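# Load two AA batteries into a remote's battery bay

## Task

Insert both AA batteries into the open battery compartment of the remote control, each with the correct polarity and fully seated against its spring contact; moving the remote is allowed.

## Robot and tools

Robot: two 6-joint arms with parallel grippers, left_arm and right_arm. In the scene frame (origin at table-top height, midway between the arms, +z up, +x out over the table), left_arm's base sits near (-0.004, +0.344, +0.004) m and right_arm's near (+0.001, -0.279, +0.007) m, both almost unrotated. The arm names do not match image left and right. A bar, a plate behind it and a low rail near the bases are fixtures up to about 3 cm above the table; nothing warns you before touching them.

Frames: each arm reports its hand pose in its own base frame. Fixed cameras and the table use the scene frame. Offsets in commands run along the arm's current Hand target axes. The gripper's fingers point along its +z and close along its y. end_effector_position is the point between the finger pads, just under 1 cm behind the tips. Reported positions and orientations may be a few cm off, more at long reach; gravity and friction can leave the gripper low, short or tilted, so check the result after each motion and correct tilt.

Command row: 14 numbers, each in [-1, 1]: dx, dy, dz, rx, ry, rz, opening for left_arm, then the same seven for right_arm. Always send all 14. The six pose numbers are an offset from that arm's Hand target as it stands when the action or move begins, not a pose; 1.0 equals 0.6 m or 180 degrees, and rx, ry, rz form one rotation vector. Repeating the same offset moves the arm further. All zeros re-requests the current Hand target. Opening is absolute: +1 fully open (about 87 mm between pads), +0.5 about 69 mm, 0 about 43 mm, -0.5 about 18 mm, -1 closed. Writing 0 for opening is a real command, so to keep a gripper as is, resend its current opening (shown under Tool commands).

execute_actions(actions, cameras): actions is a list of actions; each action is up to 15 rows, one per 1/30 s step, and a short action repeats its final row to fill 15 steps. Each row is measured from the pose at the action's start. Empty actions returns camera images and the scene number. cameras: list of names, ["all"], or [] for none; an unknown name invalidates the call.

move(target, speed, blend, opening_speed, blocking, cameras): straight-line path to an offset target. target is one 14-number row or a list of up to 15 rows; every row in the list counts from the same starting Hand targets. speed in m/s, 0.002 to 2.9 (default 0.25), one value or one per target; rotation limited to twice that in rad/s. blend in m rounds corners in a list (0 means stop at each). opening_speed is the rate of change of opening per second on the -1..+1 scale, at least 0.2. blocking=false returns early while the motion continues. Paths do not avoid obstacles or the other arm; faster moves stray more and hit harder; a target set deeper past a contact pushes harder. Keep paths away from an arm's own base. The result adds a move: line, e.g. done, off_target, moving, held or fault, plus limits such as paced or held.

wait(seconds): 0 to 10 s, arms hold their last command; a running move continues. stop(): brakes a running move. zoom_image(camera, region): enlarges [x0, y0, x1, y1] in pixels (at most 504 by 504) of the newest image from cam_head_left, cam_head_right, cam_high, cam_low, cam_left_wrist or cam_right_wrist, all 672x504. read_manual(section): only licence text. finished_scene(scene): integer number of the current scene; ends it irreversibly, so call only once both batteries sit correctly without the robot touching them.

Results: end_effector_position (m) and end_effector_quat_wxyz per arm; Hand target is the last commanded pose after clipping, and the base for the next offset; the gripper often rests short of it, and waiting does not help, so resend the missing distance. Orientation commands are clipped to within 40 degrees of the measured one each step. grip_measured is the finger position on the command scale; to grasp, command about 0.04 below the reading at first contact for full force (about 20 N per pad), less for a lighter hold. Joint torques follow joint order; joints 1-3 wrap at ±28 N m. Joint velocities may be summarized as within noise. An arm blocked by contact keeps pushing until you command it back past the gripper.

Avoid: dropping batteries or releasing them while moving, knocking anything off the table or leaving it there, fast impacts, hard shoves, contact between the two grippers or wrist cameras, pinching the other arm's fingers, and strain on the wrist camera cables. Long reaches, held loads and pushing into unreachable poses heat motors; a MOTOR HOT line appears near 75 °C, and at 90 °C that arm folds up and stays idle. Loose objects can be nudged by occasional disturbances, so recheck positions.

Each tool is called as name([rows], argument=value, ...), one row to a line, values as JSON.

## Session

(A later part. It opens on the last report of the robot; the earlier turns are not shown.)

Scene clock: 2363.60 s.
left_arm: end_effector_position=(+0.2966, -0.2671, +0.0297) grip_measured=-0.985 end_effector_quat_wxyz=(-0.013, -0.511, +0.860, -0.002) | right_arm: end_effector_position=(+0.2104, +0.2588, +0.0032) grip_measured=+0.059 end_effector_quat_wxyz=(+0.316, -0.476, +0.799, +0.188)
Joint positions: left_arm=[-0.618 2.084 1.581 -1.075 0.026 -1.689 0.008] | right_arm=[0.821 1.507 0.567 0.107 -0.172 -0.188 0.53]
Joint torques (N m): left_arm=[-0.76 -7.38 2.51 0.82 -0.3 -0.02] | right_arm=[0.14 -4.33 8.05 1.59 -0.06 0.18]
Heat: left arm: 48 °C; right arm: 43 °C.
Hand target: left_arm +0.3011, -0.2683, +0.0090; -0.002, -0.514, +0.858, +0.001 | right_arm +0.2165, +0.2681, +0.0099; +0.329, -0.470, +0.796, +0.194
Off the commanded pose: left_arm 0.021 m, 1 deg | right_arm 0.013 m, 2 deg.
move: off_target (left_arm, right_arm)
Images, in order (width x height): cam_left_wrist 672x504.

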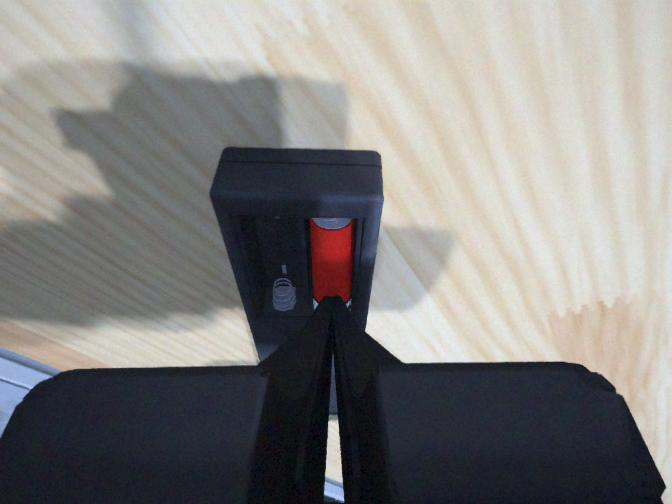

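move(target=[0.0, 0.0, 0.035, 0, 0, 0, -1.0, 0, 0, 0, 0, 0, 0, 0.0], speed=0.05)

move(target=[0.0, 0.0, 0.03, 0, 0, 0, -1.0, 0, 0, 0, 0, 0, 0, 0.0], speed=0.05)

move(target=[0.0, 0.0, 0.03, 0, 0, 0, -1.0, 0, 0, 0, 0, 0, 0, 0.0], speed=0.05, cameras=["cam_left_wrist", "cam_low"])

zoom_image(camera="cam_low", region=[255, 175, 325, 230])

Scene clock: 2369.10 s.
left_arm: end_effector_position=(+0.2965, -0.2670, +0.0287) grip_measured=-0.985 end_effector_quat_wxyz=(-0.013, -0.512, +0.859, -0.013) | right_arm: end_effector_position=(+0.2104, +0.2588, +0.0032) grip_measured=+0.059 end_effector_quat_wxyz=(+0.316, -0.476, +0.799, +0.188)
Joint positions: left_arm=[-0.614 2.067 1.549 -1.041 0.034 -1.689 0.008] | right_arm=[0.821 1.507 0.567 0.107 -0.172 -0.188 0.53]
Joint torques (N m): left_arm=[-1.03 -3.77 1.01 1.19 -0.39 -0.01] | right_arm=[0.14 -4.31 8.05 1.59 -0.05 0.18]
Heat: left arm: 48 °C; right arm: 43 °C.
Hand target: left_arm +0.3011, -0.2683, -0.0119; -0.002, -0.514, +0.858, +0.001 | right_arm +0.2165, +0.2681, +0.0099; +0.329, -0.470, +0.796, +0.194
Off the commanded pose: left_arm 0.041 m, 2 deg | right_arm 0.013 m, 2 deg.
move: off_target (left_arm, right_arm)

Scene clock: 2369.87 s.
left_arm: end_effector_position=(+0.2959, -0.2666, +0.0257) grip_measured=-0.985 end_effector_quat_wxyz=(-0.014, -0.513, +0.858, -0.021) | right_arm: end_effector_position=(+0.2104, +0.2588, +0.0032) grip_measured=+0.059 end_effector_quat_wxyz=(+0.316, -0.476, +0.799, +0.188)
Joint positions: left_arm=[-0.61 2.054 1.514 -1.004 0.043 -1.688 0.008] | right_arm=[0.821 1.507 0.567 0.107 -0.172 -0.188 0.53]
Joint torques (N m): left_arm=[-1.42 -0.84 0.38 1.42 -0.48 -0.02] | right_arm=[0.16 -4.33 8.03 1.59 -0.05 0.19]
Heat: left arm: 48 °C; right arm: 43 °C.
Hand target: left_arm +0.3009, -0.2682, -0.0300; -0.002, -0.514, +0.858, +0.001 | right_arm +0.2165, +0.2681, +0.0099; +0.329, -0.470, +0.796, +0.194
Off the commanded pose: left_arm 0.056 m, 3 deg | right_arm 0.013 m, 2 deg.
move: off_target (left_arm, right_arm)

Scene clock: 2370.63 s.
left_arm: end_effector_position=(+0.2934, -0.2650, +0.0227) grip_measured=-0.985 end_effector_quat_wxyz=(-0.020, -0.512, +0.858, -0.025) | right_arm: end_effector_position=(+0.2104, +0.2588, +0.0032) grip_measured=+0.059 end_effector_quat_wxyz=(+0.316, -0.476, +0.799, +0.188)
Joint positions: left_arm=[-0.605 2.046 1.487 -0.984 0.057 -1.681 0.008] | right_arm=[0.821 1.507 0.567 0.107 -0.172 -0.188 0.53]
Joint torques (N m): left_arm=[-1.88 1.65 -0.57 1.74 -0.62 -0.07] | right_arm=[0.14 -4.33 8.05 1.59 -0.05 0.19]
Heat: left arm: 48 °C; right arm: 43 °C.
Hand target: left_arm +0.3009, -0.2683, -0.0479; -0.002, -0.514, +0.858, +0.001 | right_arm +0.2165, +0.2681, +0.0099; +0.329, -0.470, +0.796, +0.194
Off the commanded pose: left_arm 0.071 m, 4 deg | right_arm 0.013 m, 2 deg.
move: off_target (left_arm, right_arm)
Images, in order (width x height): cam_low 672x504, cam_left_wrist 672x504.

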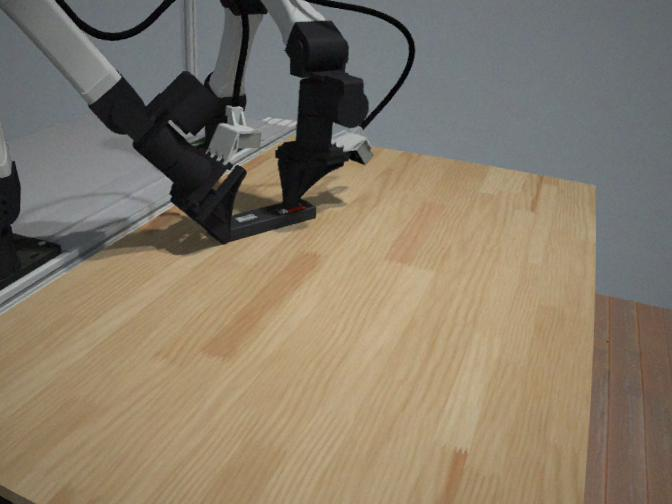

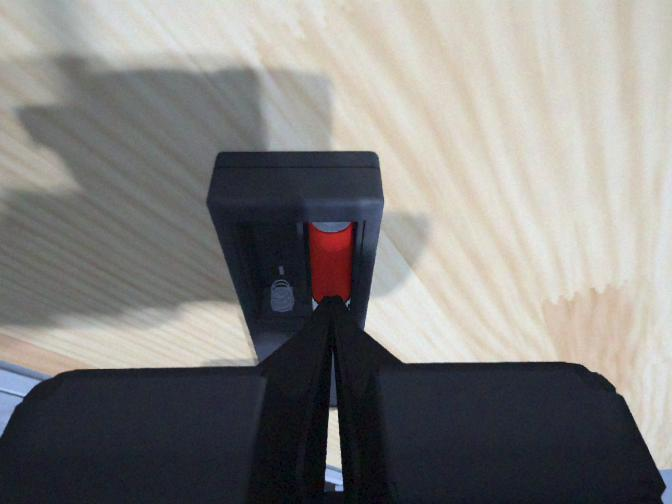

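Scaled by 7.200.

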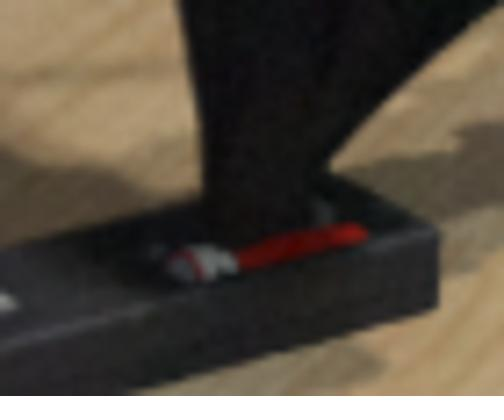

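move([
  [-0.0, 0.008, -0.09, 0, 0, 0, -1.0, 0, 0, 0, 0, 0, 0, 0.0],
  [-0.045, -0.003, -0.222, 0, 0, 0, -1.0, 0, 0, 0, 0, 0, 0, 0.0],
  [-0.045, -0.003, -0.160, 0, 0, 0, -1.0, 0, 0, 0, 0, 0, 0, 0.0],
], speed=[0.1, 0.1, 0.06], blend=[0.01, 0, 0], cameras=["cam_left_wrist", "cam_low"])

zoom_image(camera="cam_left_wrist", region=[260, 150, 430, 350])

zoom_image(camera="cam_low", region=[255, 175, 325, 230])

Scene clock: 2384.53 s.
left_arm: end_effector_position=(+0.3104, -0.2483, +0.0544) grip_measured=-0.985 end_effector_quat_wxyz=(-0.008, -0.514, +0.858, -0.003) | right_arm: end_effector_position=(+0.2104, +0.2588, +0.0032) grip_measured=+0.059 end_effector_quat_wxyz=(+0.316, -0.476, +0.799, +0.188)
Joint positions: left_arm=[-0.562 2.06 1.647 -1.16 0.017 -1.641 0.008] | right_arm=[0.821 1.507 0.567 0.107 -0.172 -0.188 0.53]
Joint torques (N m): left_arm=[0.62 -8.85 5.03 0.38 -0.21 0.19] | right_arm=[0.14 -4.33 8.05 1.59 -0.05 0.19]
Heat: left arm: 47 °C; right arm: 43 °C.
Hand target: left_arm +0.3155, -0.2454, +0.0480; -0.002, -0.514, +0.858, +0.001 | right_arm +0.2165, +0.2681, +0.0099; +0.329, -0.470, +0.796, +0.194
Off the commanded pose: left_arm 0.009 m, 1 deg | right_arm 0.013 m, 2 deg.
move: off_target (right_arm)
Images, in order (width x height): cam_low 672x504, cam_left_wrist 672x504.

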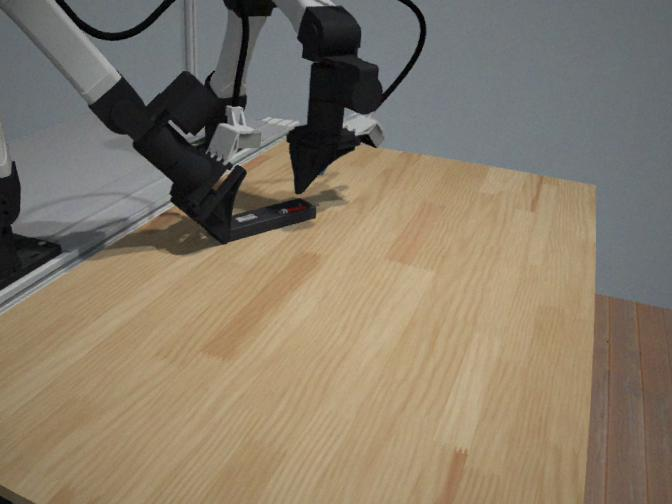

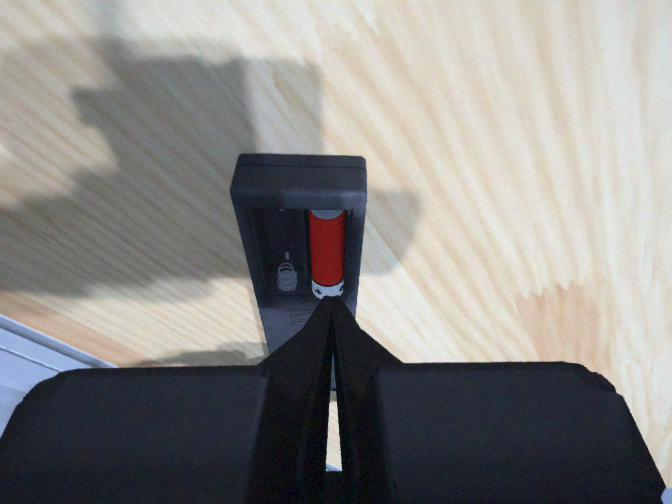

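Scaled by 2.520.

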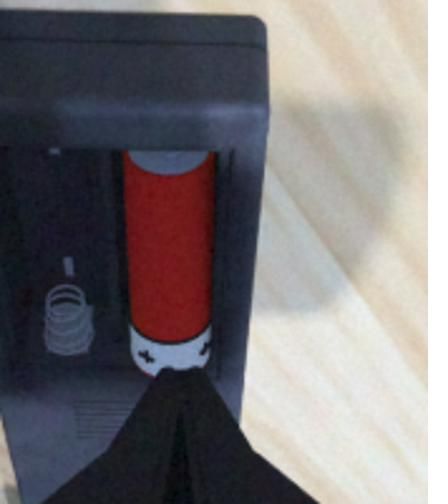

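Scaled by 7.200.

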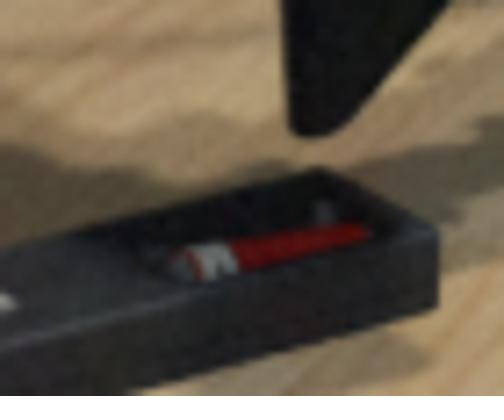

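move([
  [0.02, 0.001, -0.05, 0, 0, 0, -0.85, 0, 0, 0, 0, 0, 0, 0.0],
  [0.04, 0.0015, -0.05, 0, 0, 0, -0.85, 0, 0, 0, 0, 0, 0, 0.0],
  [0.04, 0.0015, 0.008, 0, 0, 0, -0.85, 0, 0, 0, 0, 0, 0, 0.0],
], speed=[0.1, 0.1, 0.06], blend=[0.005, 0, 0], cameras=["cam_left_wrist", "cam_low"])

zoom_image(camera="cam_left_wrist", region=[260, 150, 430, 350])

zoom_image(camera="cam_low", region=[255, 175, 325, 230])

Scene clock: 2407.77 s.
left_arm: end_effector_position=(+0.2995, -0.2653, +0.0483) grip_measured=-0.851 end_effector_quat_wxyz=(-0.008, -0.508, +0.861, -0.001) | right_arm: end_effector_position=(+0.2104, +0.2588, +0.0032) grip_measured=+0.059 end_effector_quat_wxyz=(+0.316, -0.476, +0.799, +0.188)
Joint positions: left_arm=[-0.614 2.072 1.641 -1.145 0.016 -1.681 0.075] | right_arm=[0.821 1.507 0.567 0.107 -0.172 -0.188 0.53]
Joint torques (N m): left_arm=[-0.24 -9.18 5.09 0.32 -0.2 -0.04] | right_arm=[0.16 -4.31 8.03 1.59 -0.05 0.19]
Heat: left arm: 49 °C; right arm: 43 °C.
Hand target: left_arm +0.3035, -0.2660, +0.0434; -0.002, -0.514, +0.858, +0.000 | right_arm +0.2165, +0.2681, +0.0099; +0.329, -0.470, +0.796, +0.194
Off the commanded pose: left_arm 0.006 m, 1 deg | right_arm 0.013 m, 2 deg.
move: off_target (right_arm)
Images, in order (width x height): cam_low 672x504, cam_left_wrist 672x504.

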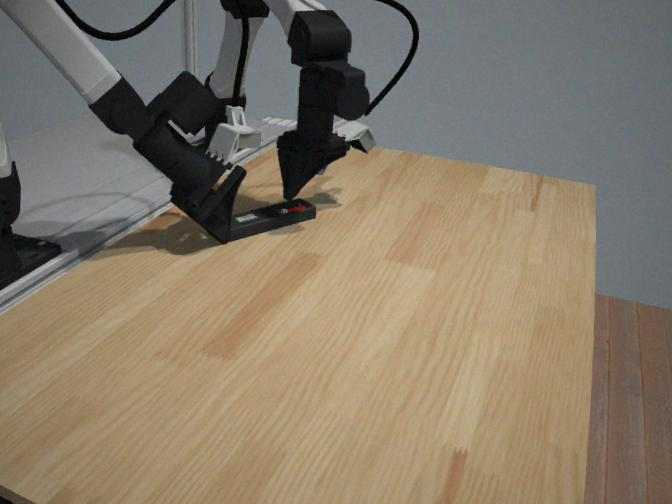

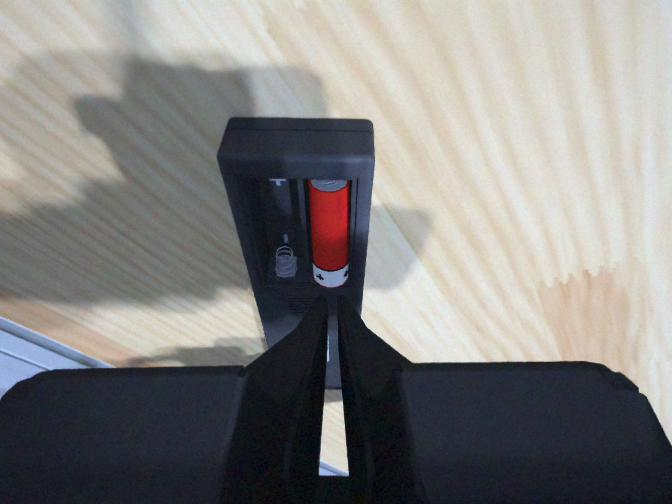

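Scaled by 2.520.

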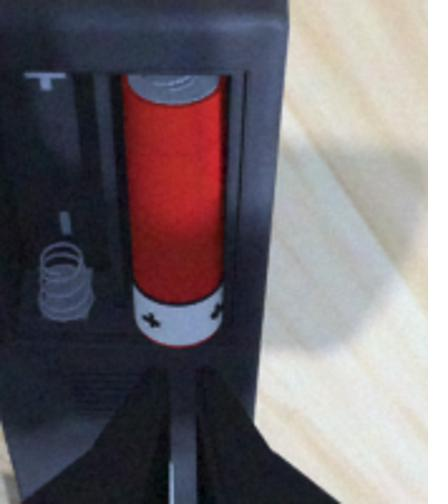

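Scaled by 7.200.

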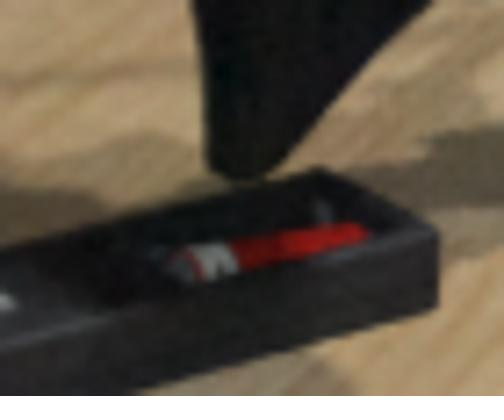

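move([
  [0.0088, -0.001, 0.039, 0, 0, 0, -0.85, 0, 0, 0, 0, 0, 0, 0.0],
], speed=0.05)

move([
  [0.0, -0.004, 0.030, 0, 0, 0, -0.85, 0, 0, 0, 0, 0, 0, 0.0],
], speed=0.05, cameras=["cam_left_wrist", "cam_low"])

zoom_image(camera="cam_left_wrist", region=[260, 150, 430, 350])

zoom_image(camera="cam_low", region=[255, 175, 325, 230])

Scene clock: 2412.60 s.
left_arm: end_effector_position=(+0.2975, -0.2665, +0.0304) grip_measured=-0.850 end_effector_quat_wxyz=(-0.010, -0.510, +0.860, +0.003) | right_arm: end_effector_position=(+0.2104, +0.2588, +0.0032) grip_measured=+0.059 end_effector_quat_wxyz=(+0.316, -0.476, +0.799, +0.188)
Joint positions: left_arm=[-0.619 2.091 1.596 -1.09 0.017 -1.69 0.075] | right_arm=[0.821 1.507 0.567 0.107 -0.172 -0.188 0.53]
Joint torques (N m): left_arm=[-1.07 -8.54 4.19 0.56 -0.2 -0.08] | right_arm=[0.14 -4.31 8.05 1.59 -0.05 0.19]
Heat: left arm: 49 °C; right arm: 43 °C.
Hand target: left_arm +0.3015, -0.2710, +0.0199; -0.002, -0.514, +0.858, +0.000 | right_arm +0.2165, +0.2681, +0.0099; +0.329, -0.470, +0.796, +0.194
Off the commanded pose: left_arm 0.012 m, 1 deg | right_arm 0.013 m, 2 deg.
move: off_target (left_arm, right_arm)

Scene clock: 2413.30 s.
left_arm: end_effector_position=(+0.2972, -0.2666, +0.0290) grip_measured=-0.850 end_effector_quat_wxyz=(-0.011, -0.510, +0.860, +0.002) | right_arm: end_effector_position=(+0.2104, +0.2588, +0.0032) grip_measured=+0.059 end_effector_quat_wxyz=(+0.316, -0.476, +0.799, +0.188)
Joint positions: left_arm=[-0.619 2.091 1.591 -1.083 0.018 -1.69 0.075] | right_arm=[0.821 1.507 0.567 0.107 -0.172 -0.188 0.53]
Joint torques (N m): left_arm=[-0.99 -6.11 2.25 1.03 -0.21 -0.07] | right_arm=[0.14 -4.31 8.05 1.59 -0.05 0.19]
Heat: left arm: 49 °C; right arm: 43 °C.
Hand target: left_arm +0.3036, -0.2722, +0.0020; -0.001, -0.514, +0.858, +0.000 | right_arm +0.2165, +0.2681, +0.0099; +0.329, -0.470, +0.796, +0.194
Off the commanded pose: left_arm 0.028 m, 1 deg | right_arm 0.013 m, 2 deg.
move: off_target (left_arm, right_arm)
Images, in order (width x height): cam_low 672x504, cam_left_wrist 672x504.

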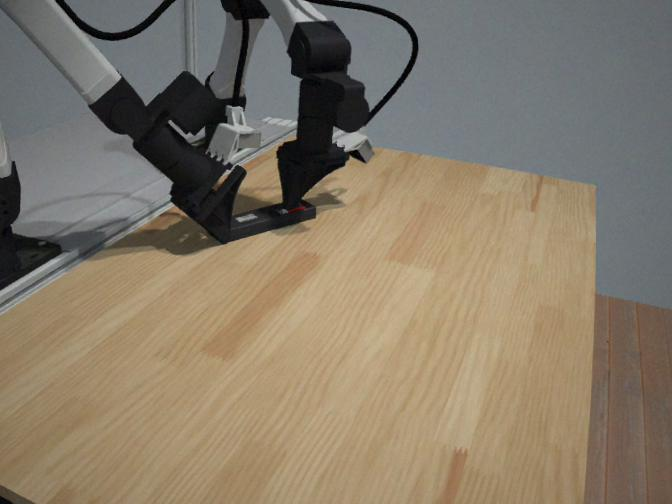

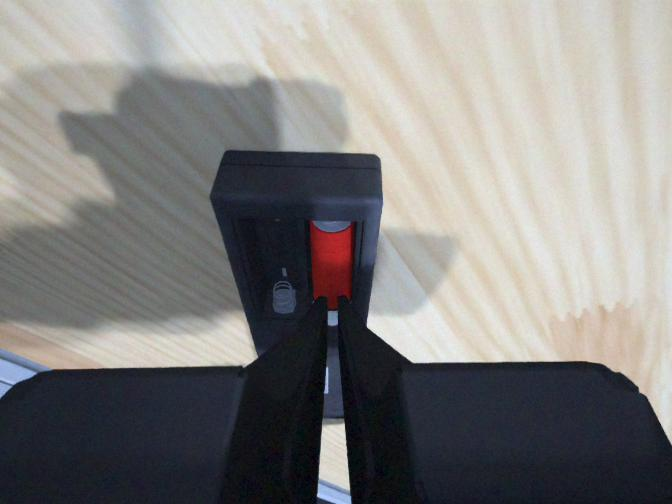

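Scaled by 2.520.

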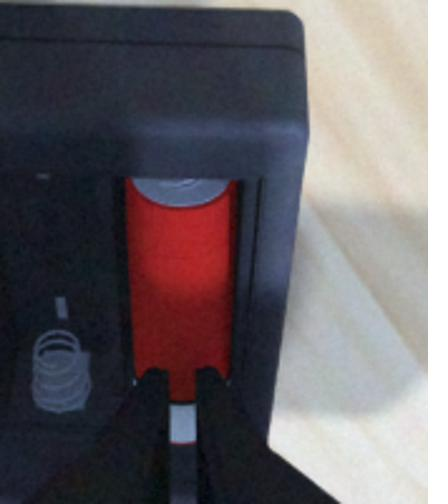

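Scaled by 7.200.

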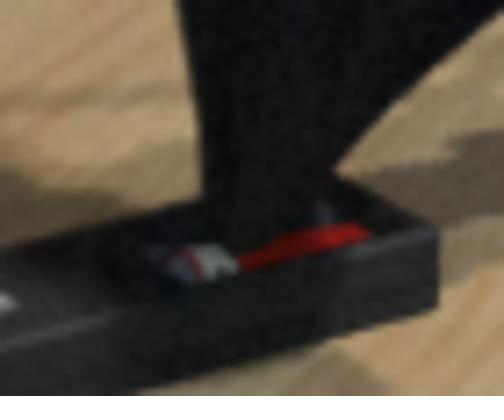

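move([
  [0.0, -0.007, 0.030, 0, 0, 0, -0.85, 0, 0, 0, 0, 0, 0, 0.0],
], speed=0.05)

move([
  [-0.03, -0.005, 0.020, 0, 0, 0, -0.85, 0, 0, 0, 0, 0, 0, 0.0],
], speed=0.05, cameras=["cam_left_wrist", "cam_low"])

zoom_image(camera="cam_left_wrist", region=[260, 150, 430, 350])

zoom_image(camera="cam_low", region=[255, 175, 325, 230])

Scene clock: 2417.60 s.
left_arm: end_effector_position=(+0.2972, -0.2666, +0.0281) grip_measured=-0.850 end_effector_quat_wxyz=(-0.015, -0.511, +0.859, +0.000) | right_arm: end_effector_position=(+0.2104, +0.2588, +0.0032) grip_measured=+0.059 end_effector_quat_wxyz=(+0.316, -0.476, +0.799, +0.188)
Joint positions: left_arm=[-0.615 2.091 1.585 -1.077 0.027 -1.689 0.075] | right_arm=[0.821 1.507 0.567 0.107 -0.172 -0.188 0.53]
Joint torques (N m): left_arm=[-1.18 -3.19 1.06 1.43 -0.32 -0.04] | right_arm=[0.14 -4.33 8.05 1.59 -0.05 0.19]
Heat: left arm: 48 °C; right arm: 43 °C.
Hand target: left_arm +0.3071, -0.2741, -0.0161; -0.002, -0.514, +0.858, +0.001 | right_arm +0.2165, +0.2681, +0.0099; +0.329, -0.470, +0.796, +0.194
Off the commanded pose: left_arm 0.046 m, 2 deg | right_arm 0.013 m, 2 deg.
move: off_target (left_arm, right_arm)

Scene clock: 2418.53 s.
left_arm: end_effector_position=(+0.2979, -0.2654, +0.0273) grip_measured=-0.850 end_effector_quat_wxyz=(-0.045, -0.507, +0.861, -0.019) | right_arm: end_effector_position=(+0.2104, +0.2588, +0.0032) grip_measured=+0.059 end_effector_quat_wxyz=(+0.316, -0.476, +0.799, +0.188)
Joint positions: left_arm=[-0.581 2.089 1.564 -1.05 0.097 -1.645 0.075] | right_arm=[0.821 1.507 0.567 0.107 -0.172 -0.188 0.53]
Joint torques (N m): left_arm=[-0.06 -1.46 1.31 1.47 -1.02 -0.03] | right_arm=[0.14 -4.33 8.03 1.59 -0.05 0.18]
Heat: left arm: 48 °C; right arm: 43 °C.
Hand target: left_arm +0.3182, -0.2597, -0.0282; -0.002, -0.514, +0.858, +0.001 | right_arm +0.2165, +0.2681, +0.0099; +0.329, -0.470, +0.796, +0.194
Off the commanded pose: left_arm 0.059 m, 5 deg | right_arm 0.013 m, 2 deg.
move: off_target (left_arm, right_arm)
Images, in order (width x height): cam_low 672x504, cam_left_wrist 672x504.

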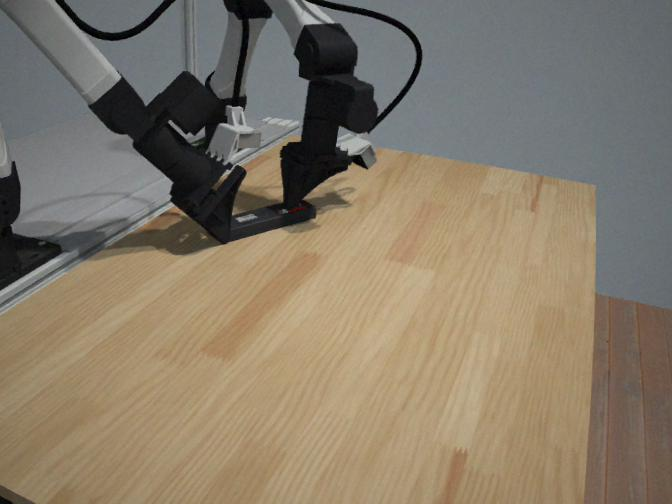

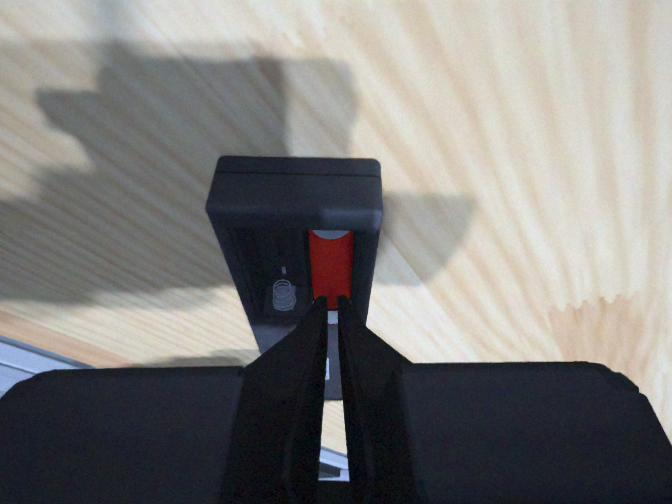

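Scaled by 2.520.

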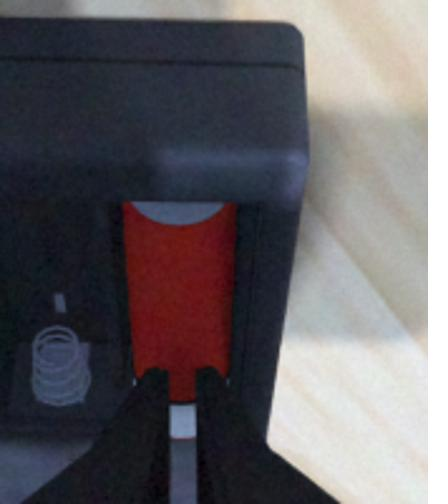

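Scaled by 7.200.

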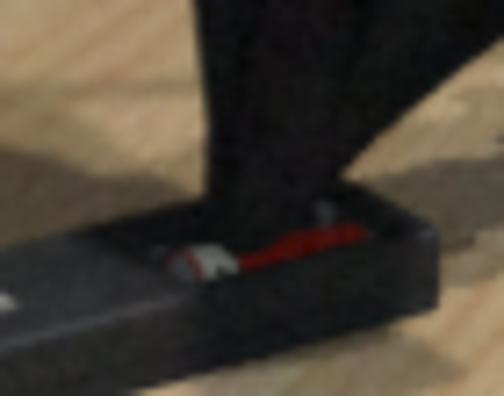

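move([
  [0.0229, 0.024, -0.1303, 0, 0, 0, -0.85, 0.021, 0.0015, -0.0052, 0, 0, 0, 0.0],
  [0.0229, 0.024, -0.1303, 0, 0, 0, -0.85, 0.021, 0.0015, -0.0052, 0, 0, 0, 0.6],
  [-0.0515, 0.0578, -0.2637, 0, 0, 0, -1.0, 0.021, 0.0015, -0.18, 0, 0, 0, 0.6],
], speed=0.12)

move([
  [0, 0, 0, 0, 0, 0.45, -1.0, 0, 0, 0, 0, 0, 0, 0.6],
], speed=0.6)

move([
  [0, 0, 0, 0, 0, 0.5, -1.0, 0, 0, 0, 0, 0, 0, 0.6],
], speed=0.6, cameras=["cam_left_wrist", "cam_low"])

Scene clock: 2449.13 s.
left_arm: end_effector_position=(+0.2969, -0.2179, +0.1081) grip_measured=-0.985 end_effector_quat_wxyz=(-0.022, -0.514, +0.857, +0.023) | right_arm: end_effector_position=(+0.1690, +0.1884, +0.0645) grip_measured=+0.600 end_effector_quat_wxyz=(+0.312, -0.466, +0.807, +0.188)
Joint positions: left_arm=[-0.513 1.993 1.761 -1.402 0.015 -1.593 0.008] | right_arm=[0.717 0.984 0.521 -0.393 -0.234 -0.243 0.8]
Joint torques (N m): left_arm=[0.51 -14.06 7.15 0.01 -0.19 0.19] | right_arm=[-0.79 -2.71 9.77 1.37 -0.28 -0.1]
Heat: left arm: 46 °C; right arm: 43 °C.
Hand target: left_arm +0.3027, -0.2160, +0.1300; -0.002, -0.514, +0.858, +0.001 | right_arm +0.1746, +0.1939, +0.0774; +0.329, -0.470, +0.796, +0.194
Off the commanded pose: left_arm 0.023 m, 4 deg | right_arm 0.015 m, 2 deg.
move: off_target (left_arm, right_arm); target 3's new opening was sent with left_arm's hand 0.023 m and 3 deg from that target

Scene clock: 2451.33 s.
left_arm: end_effector_position=(+0.2991, -0.2136, +0.1288) grip_measured=-0.985 end_effector_quat_wxyz=(-0.006, +0.158, +0.987, -0.003) | right_arm: end_effector_position=(+0.1690, +0.1884, +0.0645) grip_measured=+0.600 end_effector_quat_wxyz=(+0.312, -0.466, +0.807, +0.188)
Joint positions: left_arm=[-0.585 2.133 2.056 -1.502 0.011 -0.267 0.008] | right_arm=[0.717 0.984 0.521 -0.393 -0.234 -0.243 0.8]
Joint torques (N m): left_arm=[-0.61 -9.46 7.41 0.16 -0.08 0.24] | right_arm=[-0.8 -2.71 9.77 1.37 -0.28 -0.1]
Heat: left arm: 46 °C; right arm: 43 °C.
Hand target: left_arm +0.3027, -0.2160, +0.1301; -0.002, +0.166, +0.986, -0.001 | right_arm +0.1746, +0.1939, +0.0774; +0.329, -0.470, +0.796, +0.194
Off the commanded pose: left_arm 0.004 m, 1 deg | right_arm 0.015 m, 2 deg.
move: off_target (right_arm)

Scene clock: 2453.67 s.
left_arm: end_effector_position=(+0.2999, -0.2131, +0.1129) grip_measured=-0.985 end_effector_quat_wxyz=(-0.033, +0.810, +0.586, -0.008) | right_arm: end_effector_position=(+0.1690, +0.1884, +0.0645) grip_measured=+0.600 end_effector_quat_wxyz=(+0.312, -0.466, +0.807, +0.188)
Joint positions: left_arm=[-0.722 2.075 1.898 -1.462 0.001 1.167 0.008] | right_arm=[0.717 0.984 0.521 -0.393 -0.234 -0.243 0.8]
Joint torques (N m): left_arm=[-0.17 -15.49 4.89 0.25 0.1 0.3] | right_arm=[-0.8 -2.71 9.77 1.37 -0.28 -0.1]
Heat: left arm: 47 °C; right arm: 43 °C.
Hand target: left_arm +0.3027, -0.2160, +0.1302; -0.001, +0.815, +0.580, -0.001 | right_arm +0.1746, +0.1939, +0.0774; +0.329, -0.470, +0.796, +0.194
Off the commanded pose: left_arm 0.018 m, 4 deg | right_arm 0.015 m, 2 deg.
move: off_target (left_arm, right_arm)
Images, in order (width x height): cam_low 672x504, cam_left_wrist 672x504.

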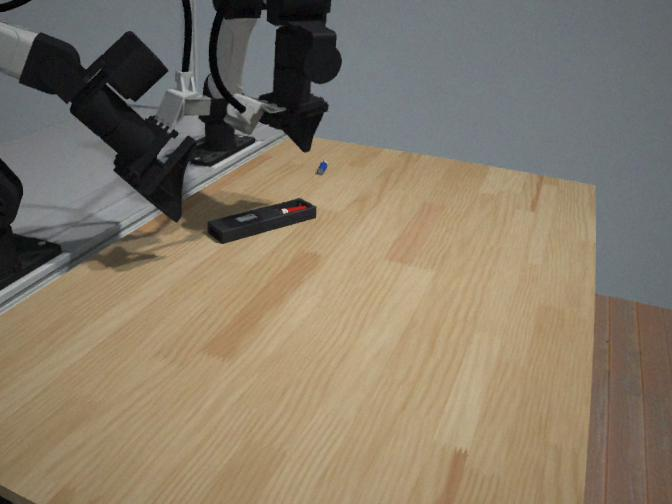

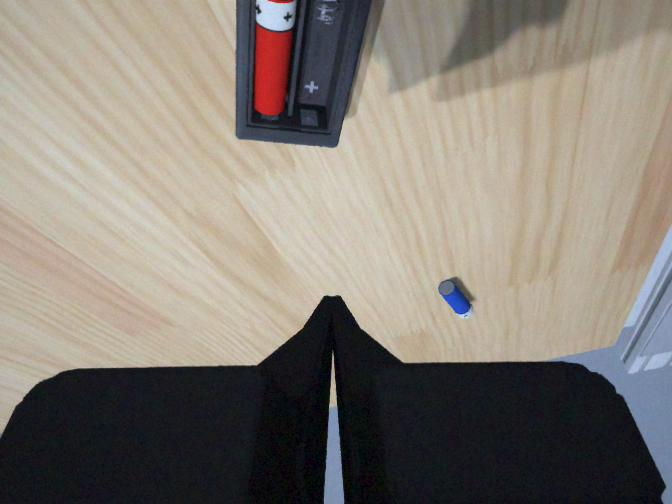

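zoom_image(camera="cam_left_wrist", region=[235, 0, 385, 150])

zoom_image(camera="cam_low", region=[255, 185, 325, 225])

Scaled by 3.360.

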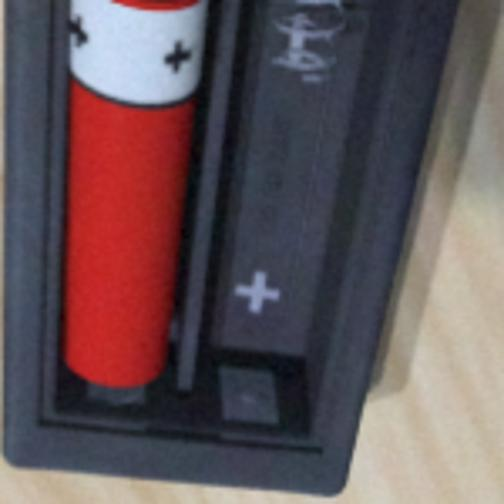

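Scaled by 7.200.

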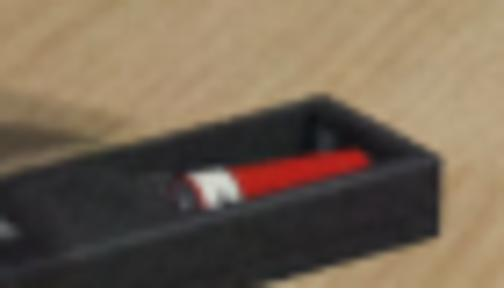

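move(target=[0, 0, 0.125, 0, 0, 0.05, -1.0, 0, 0, 0, 0, 0, 0, 0.6], speed=0.12, cameras=["cam_left_wrist"])

zoom_image(camera="cam_left_wrist", region=[200, 60, 400, 260])

Scene clock: 2464.93 s.
left_arm: end_effector_position=(+0.2981, -0.2088, +0.0375) grip_measured=-0.985 end_effector_quat_wxyz=(-0.033, +0.851, +0.523, -0.011) | right_arm: end_effector_position=(+0.1690, +0.1884, +0.0645) grip_measured=+0.600 end_effector_quat_wxyz=(+0.312, -0.466, +0.807, +0.188)
Joint positions: left_arm=[-0.722 2.063 1.58 -1.158 0.001 1.318 0.008] | right_arm=[0.717 0.984 0.521 -0.393 -0.234 -0.243 0.8]
Joint torques (N m): left_arm=[-0.76 -15.47 4.71 0.23 0.1 0.31] | right_arm=[-0.79 -2.7 9.78 1.37 -0.28 -0.1]
Heat: left arm: 50 °C; right arm: 44 °C.
Hand target: left_arm +0.3025, -0.2161, +0.0551; +0.000, +0.858, +0.514, -0.001 | right_arm +0.1746, +0.1939, +0.0774; +0.329, -0.470, +0.796, +0.194
Off the commanded pose: left_arm 0.020 m, 4 deg | right_arm 0.015 m, 2 deg.
move: off_target (left_arm, right_arm)
Images, in order (width x height): cam_left_wrist 672x504.

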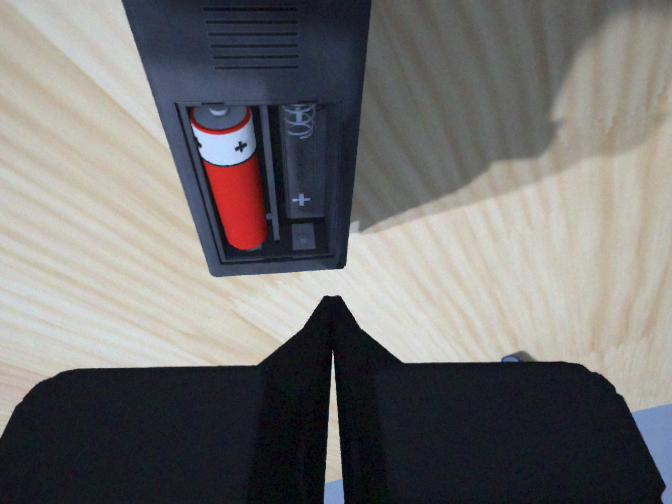

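Scaled by 2.520.

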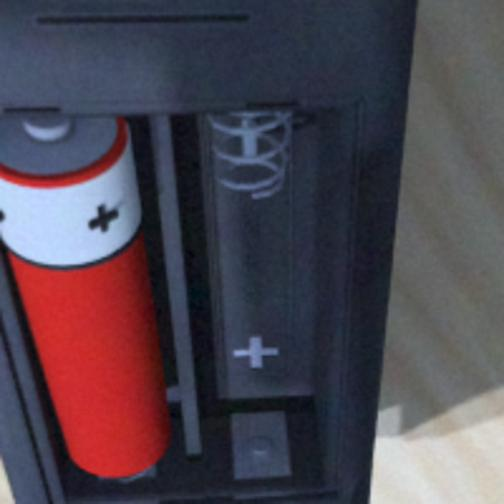

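zoom_image(camera="cam_left_wrist", region=[255, 180, 355, 280])

zoom_image(camera="cam_left_wrist", region=[170, 90, 290, 190])

Scaled by 5.040.

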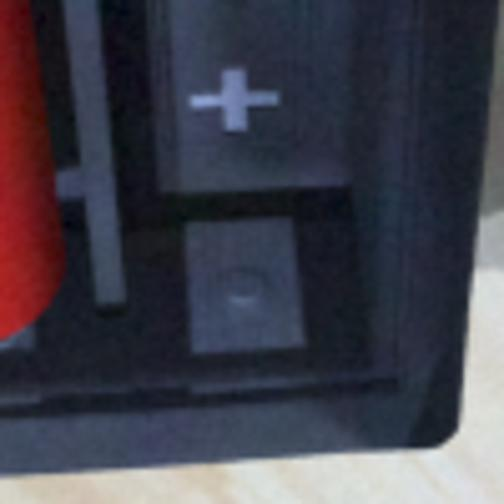

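Scaled by 4.200.

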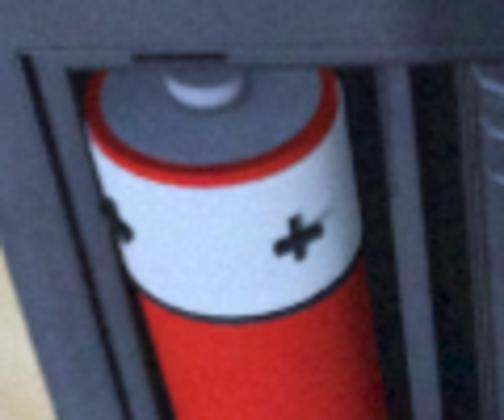

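move([
  [0, 0, -0.17, 0, 0, 0, -1.0, 0, 0, 0, 0, 0, 0, 0.6],
], speed=0.2)

move([
  [0, 0, 0, 0, 0, -0.5, -1.0, 0, 0, 0, 0, 0, 0, -1.0],
], speed=0.7)

move([
  [0, 0, 0, 0, 0, -0.5, 0.7, 0, 0, 0, 0, 0, 0, -1.0],
], speed=0.7, cameras=["cam_left_wrist"])

Scene clock: 2534.17 s.
left_arm: end_effector_position=(+0.3027, -0.2113, +0.1428) grip_measured=-0.985 end_effector_quat_wxyz=(-0.021, +0.853, +0.522, -0.003) | right_arm: end_effector_position=(+0.1680, +0.1892, +0.0653) grip_measured=+0.600 end_effector_quat_wxyz=(+0.313, -0.470, +0.803, +0.191)
Joint positions: left_arm=[-0.722 2.037 1.965 -1.54 -0.006 1.32 0.008] | right_arm=[0.717 0.981 0.521 -0.395 -0.243 -0.251 0.8]
Joint torques (N m): left_arm=[-0.59 -12.29 7.09 0.05 0.17 0.3] | right_arm=[-0.81 -2.41 9.8 1.37 -0.18 -0.02]
Heat: left arm: 58 °C; right arm: 46 °C.
Hand target: left_arm +0.3029, -0.2159, +0.1571; +0.000, +0.858, +0.514, -0.002 | right_arm +0.1746, +0.1939, +0.0774; +0.329, -0.470, +0.796, +0.194
Off the commanded pose: left_arm 0.015 m, 3 deg | right_arm 0.015 m, 2 deg.
move: off_target (left_arm, right_arm)

Scene clock: 2536.37 s.
left_arm: end_effector_position=(+0.3000, -0.2144, +0.1554) grip_measured=-0.985 end_effector_quat_wxyz=(+0.022, +0.251, +0.968, -0.005) | right_arm: end_effector_position=(+0.1680, +0.1892, +0.0653) grip_measured=-1.000 end_effector_quat_wxyz=(+0.313, -0.470, +0.803, +0.191)
Joint positions: left_arm=[-0.611 2.111 2.138 -1.554 -0.006 -0.104 0.008] | right_arm=[0.717 0.981 0.521 -0.395 -0.243 -0.251 0]
Joint torques (N m): left_arm=[0.58 -9.61 6.79 0.3 0.11 0.03] | right_arm=[-0.81 -2.41 9.81 1.38 -0.18 -0.02]
Heat: left arm: 58 °C; right arm: 46 °C.
Hand target: left_arm +0.3028, -0.2160, +0.1571; -0.002, +0.243, +0.970, -0.001 | right_arm +0.1746, +0.1939, +0.0774; +0.329, -0.470, +0.796, +0.194
Off the commanded pose: left_arm 0.004 m, 3 deg | right_arm 0.015 m, 2 deg.
joint sent to its limit (left arm) — joint 4 (wrist pitch), lower limit. The joint targets are off in orientation, not in position.
move: off_target (left_arm, right_arm)

Scene clock: 2538.60 s.
left_arm: end_effector_position=(+0.3008, -0.2152, +0.1398) grip_measured=+0.700 end_effector_quat_wxyz=(-0.019, -0.507, +0.861, +0.027) | right_arm: end_effector_position=(+0.1680, +0.1892, +0.0653) grip_measured=-1.000 end_effector_quat_wxyz=(+0.313, -0.470, +0.803, +0.191)
Joint positions: left_arm=[-0.506 2.018 1.926 -1.544 0.005 -1.57 0.85] | right_arm=[0.717 0.981 0.521 -0.395 -0.243 -0.251 0]
Joint torques (N m): left_arm=[-0.13 -14.9 4.86 0.23 -0.08 -0.02] | right_arm=[-0.81 -2.41 9.81 1.37 -0.18 -0.02]
Heat: left arm: 59 °C; right arm: 46 °C.
Hand target: left_arm +0.3028, -0.2159, +0.1571; -0.002, -0.514, +0.858, +0.001 | right_arm +0.1746, +0.1939, +0.0774; +0.329, -0.470, +0.796, +0.194
Off the commanded pose: left_arm 0.017 m, 4 deg | right_arm 0.015 m, 2 deg.
move: off_target (left_arm, right_arm)
Images, in order (width x height): cam_left_wrist 672x504.

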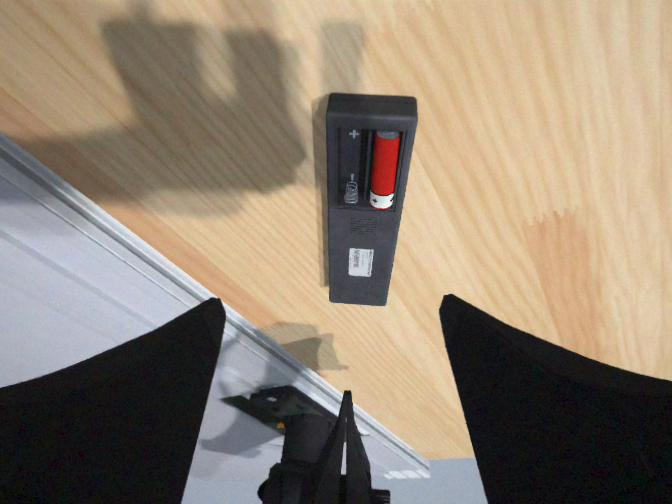

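move([
  [0.0048, -0.0218, 0.09, 0, 0.0667, 0, 0.8, 0, 0, 0, 0, 0, 0, -1.0],
  [0.0048, -0.0218, 0.2452, 0, 0.0667, 0, 0.8, 0, 0, 0, 0, 0, 0, -1.0],
], speed=[0.12, 0.08], cameras=["cam_left_wrist"])

Scene clock: 2553.03 s.
left_arm: end_effector_position=(+0.3094, -0.2243, +0.0131) grip_measured=+0.800 end_effector_quat_wxyz=(-0.089, -0.511, +0.853, -0.048) | right_arm: end_effector_position=(+0.1680, +0.1892, +0.0653) grip_measured=-1.000 end_effector_quat_wxyz=(+0.313, -0.470, +0.803, +0.191)
Joint positions: left_arm=[-0.427 2.078 1.458 -0.973 0.202 -1.504 0.9] | right_arm=[0.717 0.981 0.521 -0.395 -0.243 -0.251 0]
Joint torques (N m): left_arm=[0.57 -9.03 4.86 0.35 0.16 0.19] | right_arm=[-0.81 -2.43 9.8 1.37 -0.18 -0.02]
Heat: left arm: 60 °C; right arm: 46 °C.
Hand target: left_arm +0.3125, -0.2248, +0.0100; -0.091, -0.511, +0.853, -0.053 | right_arm +0.1746, +0.1939, +0.0774; +0.329, -0.470, +0.796, +0.194
Off the commanded pose: left_arm 0.004 m, 1 deg | right_arm 0.015 m, 2 deg.
move: off_target (right_arm)
Images, in order (width x height): cam_left_wrist 672x504.

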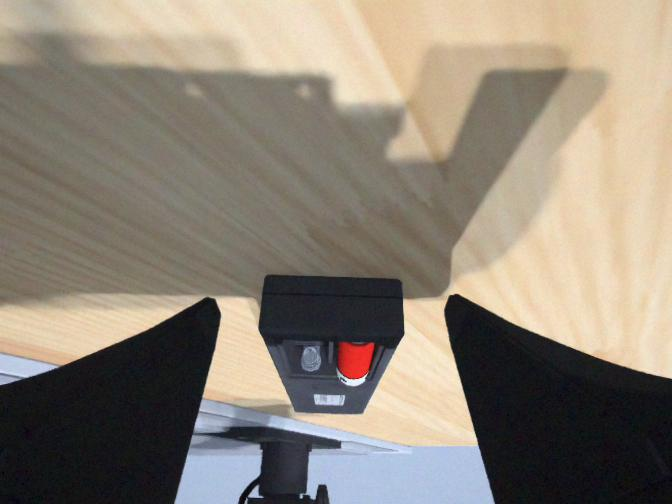

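move([
  [0, 0, 0, 0, 0, 0, 0.05, 0, 0, 0, 0, 0, 0, -1.0],
  [0.01, 0, 0.03, 0, 0, 0, 0.05, 0, 0, 0, 0, 0, 0, -1.0],
], speed=0.05, opening_speed=0.6)

Scene clock: 2557.63 s.
left_arm: end_effector_position=(+0.3079, -0.2290, +0.0117) grip_measured=+0.086 end_effector_quat_wxyz=(-0.099, -0.510, +0.852, -0.060) | right_arm: end_effector_position=(+0.1680, +0.1892, +0.0653) grip_measured=-1.000 end_effector_quat_wxyz=(+0.313, -0.470, +0.803, +0.191)
Joint positions: left_arm=[-0.427 2.078 1.442 -0.948 0.232 -1.505 0.543] | right_arm=[0.717 0.981 0.521 -0.395 -0.243 -0.251 0]
Joint torques (N m): left_arm=[-1.94 -7.19 3.08 0.7 -0.12 -0.05] | right_arm=[-0.83 -2.4 9.8 1.37 -0.18 -0.02]
Heat: left arm: 59 °C; right arm: 47 °C.
Hand target: left_arm +0.3080, -0.2333, -0.0064; -0.091, -0.511, +0.853, -0.053 | right_arm +0.1746, +0.1939, +0.0774; +0.329, -0.470, +0.796, +0.194
Off the commanded pose: left_arm 0.018 m, 1 deg | right_arm 0.015 m, 2 deg.
move: off_target (left_arm, right_arm)

move([
  [0, 0, 0, 0, 0, 0, 0.05, -0.1688, -0.0117, 0.1503, 0, -0.039, 0, -1.0],
], speed=0.12, cameras=["cam_right_wrist"])

zoom_image(camera="cam_right_wrist", region=[260, 120, 400, 260])

Scene clock: 2566.70 s.
left_arm: end_effector_position=(+0.3079, -0.2290, +0.0117) grip_measured=+0.086 end_effector_quat_wxyz=(-0.099, -0.510, +0.852, -0.060) | right_arm: end_effector_position=(+0.2355, +0.2960, +0.0696) grip_measured=-1.000 end_effector_quat_wxyz=(+0.352, -0.467, +0.782, +0.215)
Joint positions: left_arm=[-0.427 2.078 1.442 -0.948 0.232 -1.505 0.543] | right_arm=[0.827 1.475 0.784 -0.047 -0.193 -0.163 0]
Joint torques (N m): left_arm=[-1.98 -7.15 3.14 0.7 -0.14 -0.07] | right_arm=[0.1 -5.03 10.21 1.8 0 0.19]
Heat: left arm: 57 °C; right arm: 47 °C.
Hand target: left_arm +0.3080, -0.2332, -0.0064; -0.091, -0.511, +0.853, -0.053 | right_arm +0.2460, +0.3092, +0.0851; +0.377, -0.458, +0.774, +0.223
Off the commanded pose: left_arm 0.019 m, 1 deg | right_arm 0.023 m, 3 deg.
move: off_target (left_arm, right_arm)
Images, in order (width x height): cam_right_wrist 672x504.

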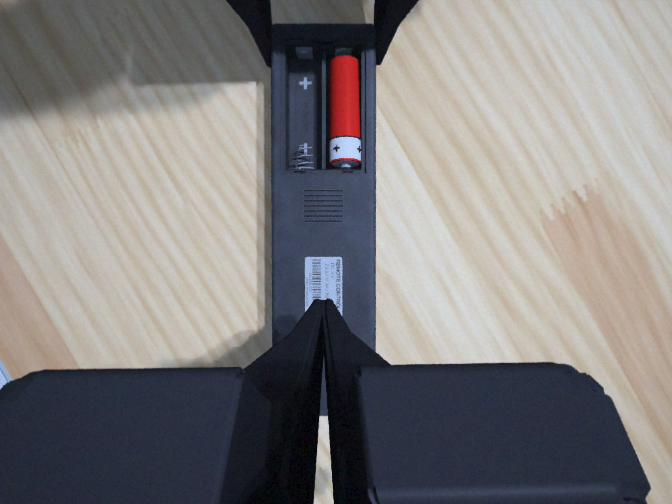

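Scaled by 3.600.

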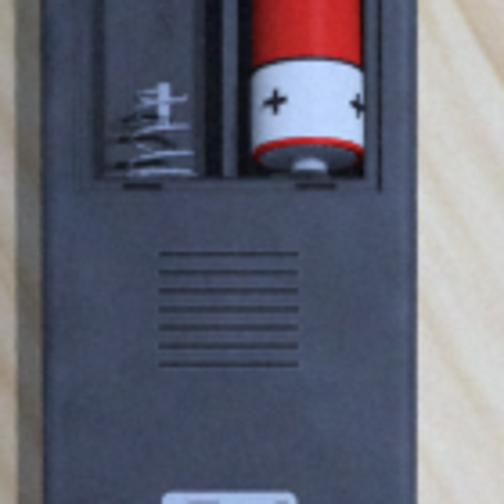

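move([
  [0, 0, 0, 0, 0, 0, 0.05, 0.0192, -0.0113, 0.0705, 0, 0, 0, -1.0],
], speed=0.08, cameras=["cam_right_wrist"])

zoom_image(camera="cam_right_wrist", region=[260, 190, 400, 330])

Scene clock: 2580.43 s.
left_arm: end_effector_position=(+0.3079, -0.2290, +0.0117) grip_measured=+0.086 end_effector_quat_wxyz=(-0.099, -0.510, +0.852, -0.060) | right_arm: end_effector_position=(+0.2526, +0.3146, +0.0348) grip_measured=-1.000 end_effector_quat_wxyz=(+0.351, -0.467, +0.783, +0.214)
Joint positions: left_arm=[-0.427 2.078 1.442 -0.948 0.232 -1.505 0.543] | right_arm=[0.827 1.65 0.799 0.111 -0.193 -0.162 0]
Joint torques (N m): left_arm=[-1.96 -7.12 3.12 0.71 -0.14 -0.07] | right_arm=[-0.03 -6.04 9.87 1.83 -0.01 0.18]
Heat: left arm: 54 °C; right arm: 46 °C.
Hand target: left_arm +0.3080, -0.2332, -0.0064; -0.091, -0.511, +0.853, -0.053 | right_arm +0.2646, +0.3289, +0.0499; +0.377, -0.457, +0.774, +0.223
Off the commanded pose: left_arm 0.019 m, 1 deg | right_arm 0.024 m, 3 deg.
move: off_target (left_arm, right_arm)
Images, in order (width x height): cam_right_wrist 672x504.

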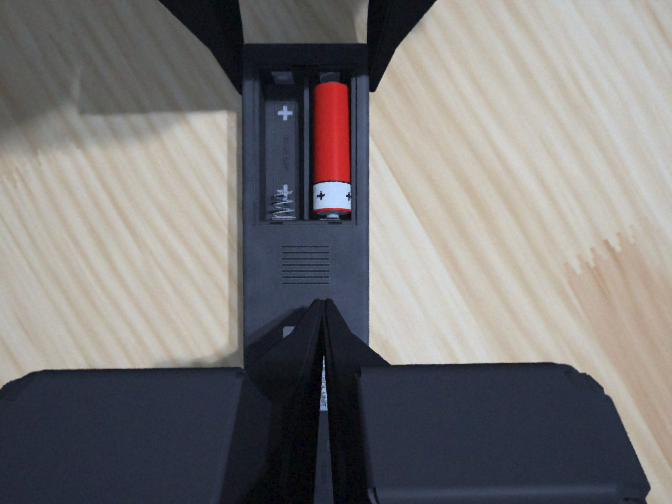

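Scaled by 3.600.

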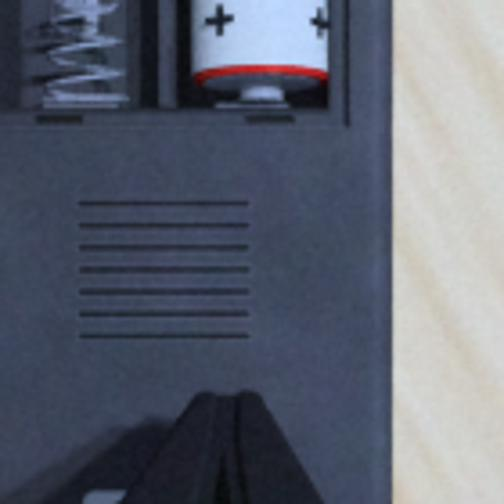

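move([
  [0, 0, 0, 0, 0, 0, 0.05, -0.0324, -0.0059, 0.0275, 0, 0, 0, -1.0],
], speed=0.06, cameras=["cam_right_wrist"])

zoom_image(camera="cam_right_wrist", region=[270, 220, 390, 320])

Scene clock: 2590.80 s.
left_arm: end_effector_position=(+0.3079, -0.2290, +0.0117) grip_measured=+0.086 end_effector_quat_wxyz=(-0.099, -0.510, +0.852, -0.060) | right_arm: end_effector_position=(+0.2731, +0.3394, +0.0447) grip_measured=-1.000 end_effector_quat_wxyz=(+0.364, -0.465, +0.777, +0.218)
Joint positions: left_arm=[-0.427 2.078 1.442 -0.948 0.232 -1.505 0.543] | right_arm=[0.833 1.73 0.917 0.104 -0.187 -0.159 0]
Joint torques (N m): left_arm=[-1.98 -7.16 3.14 0.7 -0.13 -0.09] | right_arm=[0.12 -6.82 9.66 1.59 0 0.2]
Heat: left arm: 53 °C; right arm: 46 °C.
Hand target: left_arm +0.3080, -0.2332, -0.0064; -0.091, -0.511, +0.853, -0.053 | right_arm +0.2798, +0.3490, +0.0551; +0.377, -0.458, +0.774, +0.223
Off the commanded pose: left_arm 0.019 m, 1 deg | right_arm 0.016 m, 2 deg.
move: off_target (left_arm, right_arm)
Images, in order (width x height): cam_right_wrist 672x504.

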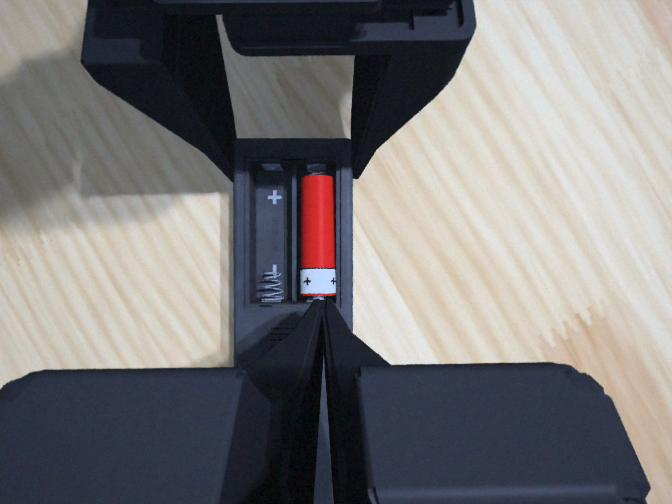

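Scaled by 4.200.

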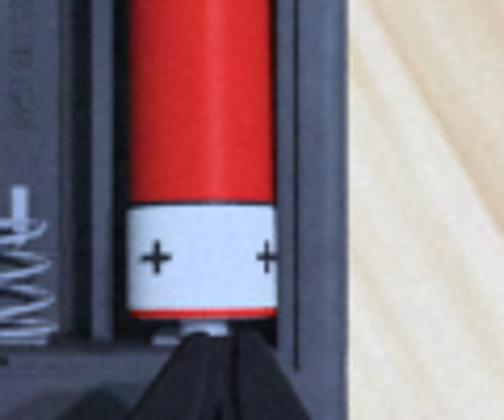

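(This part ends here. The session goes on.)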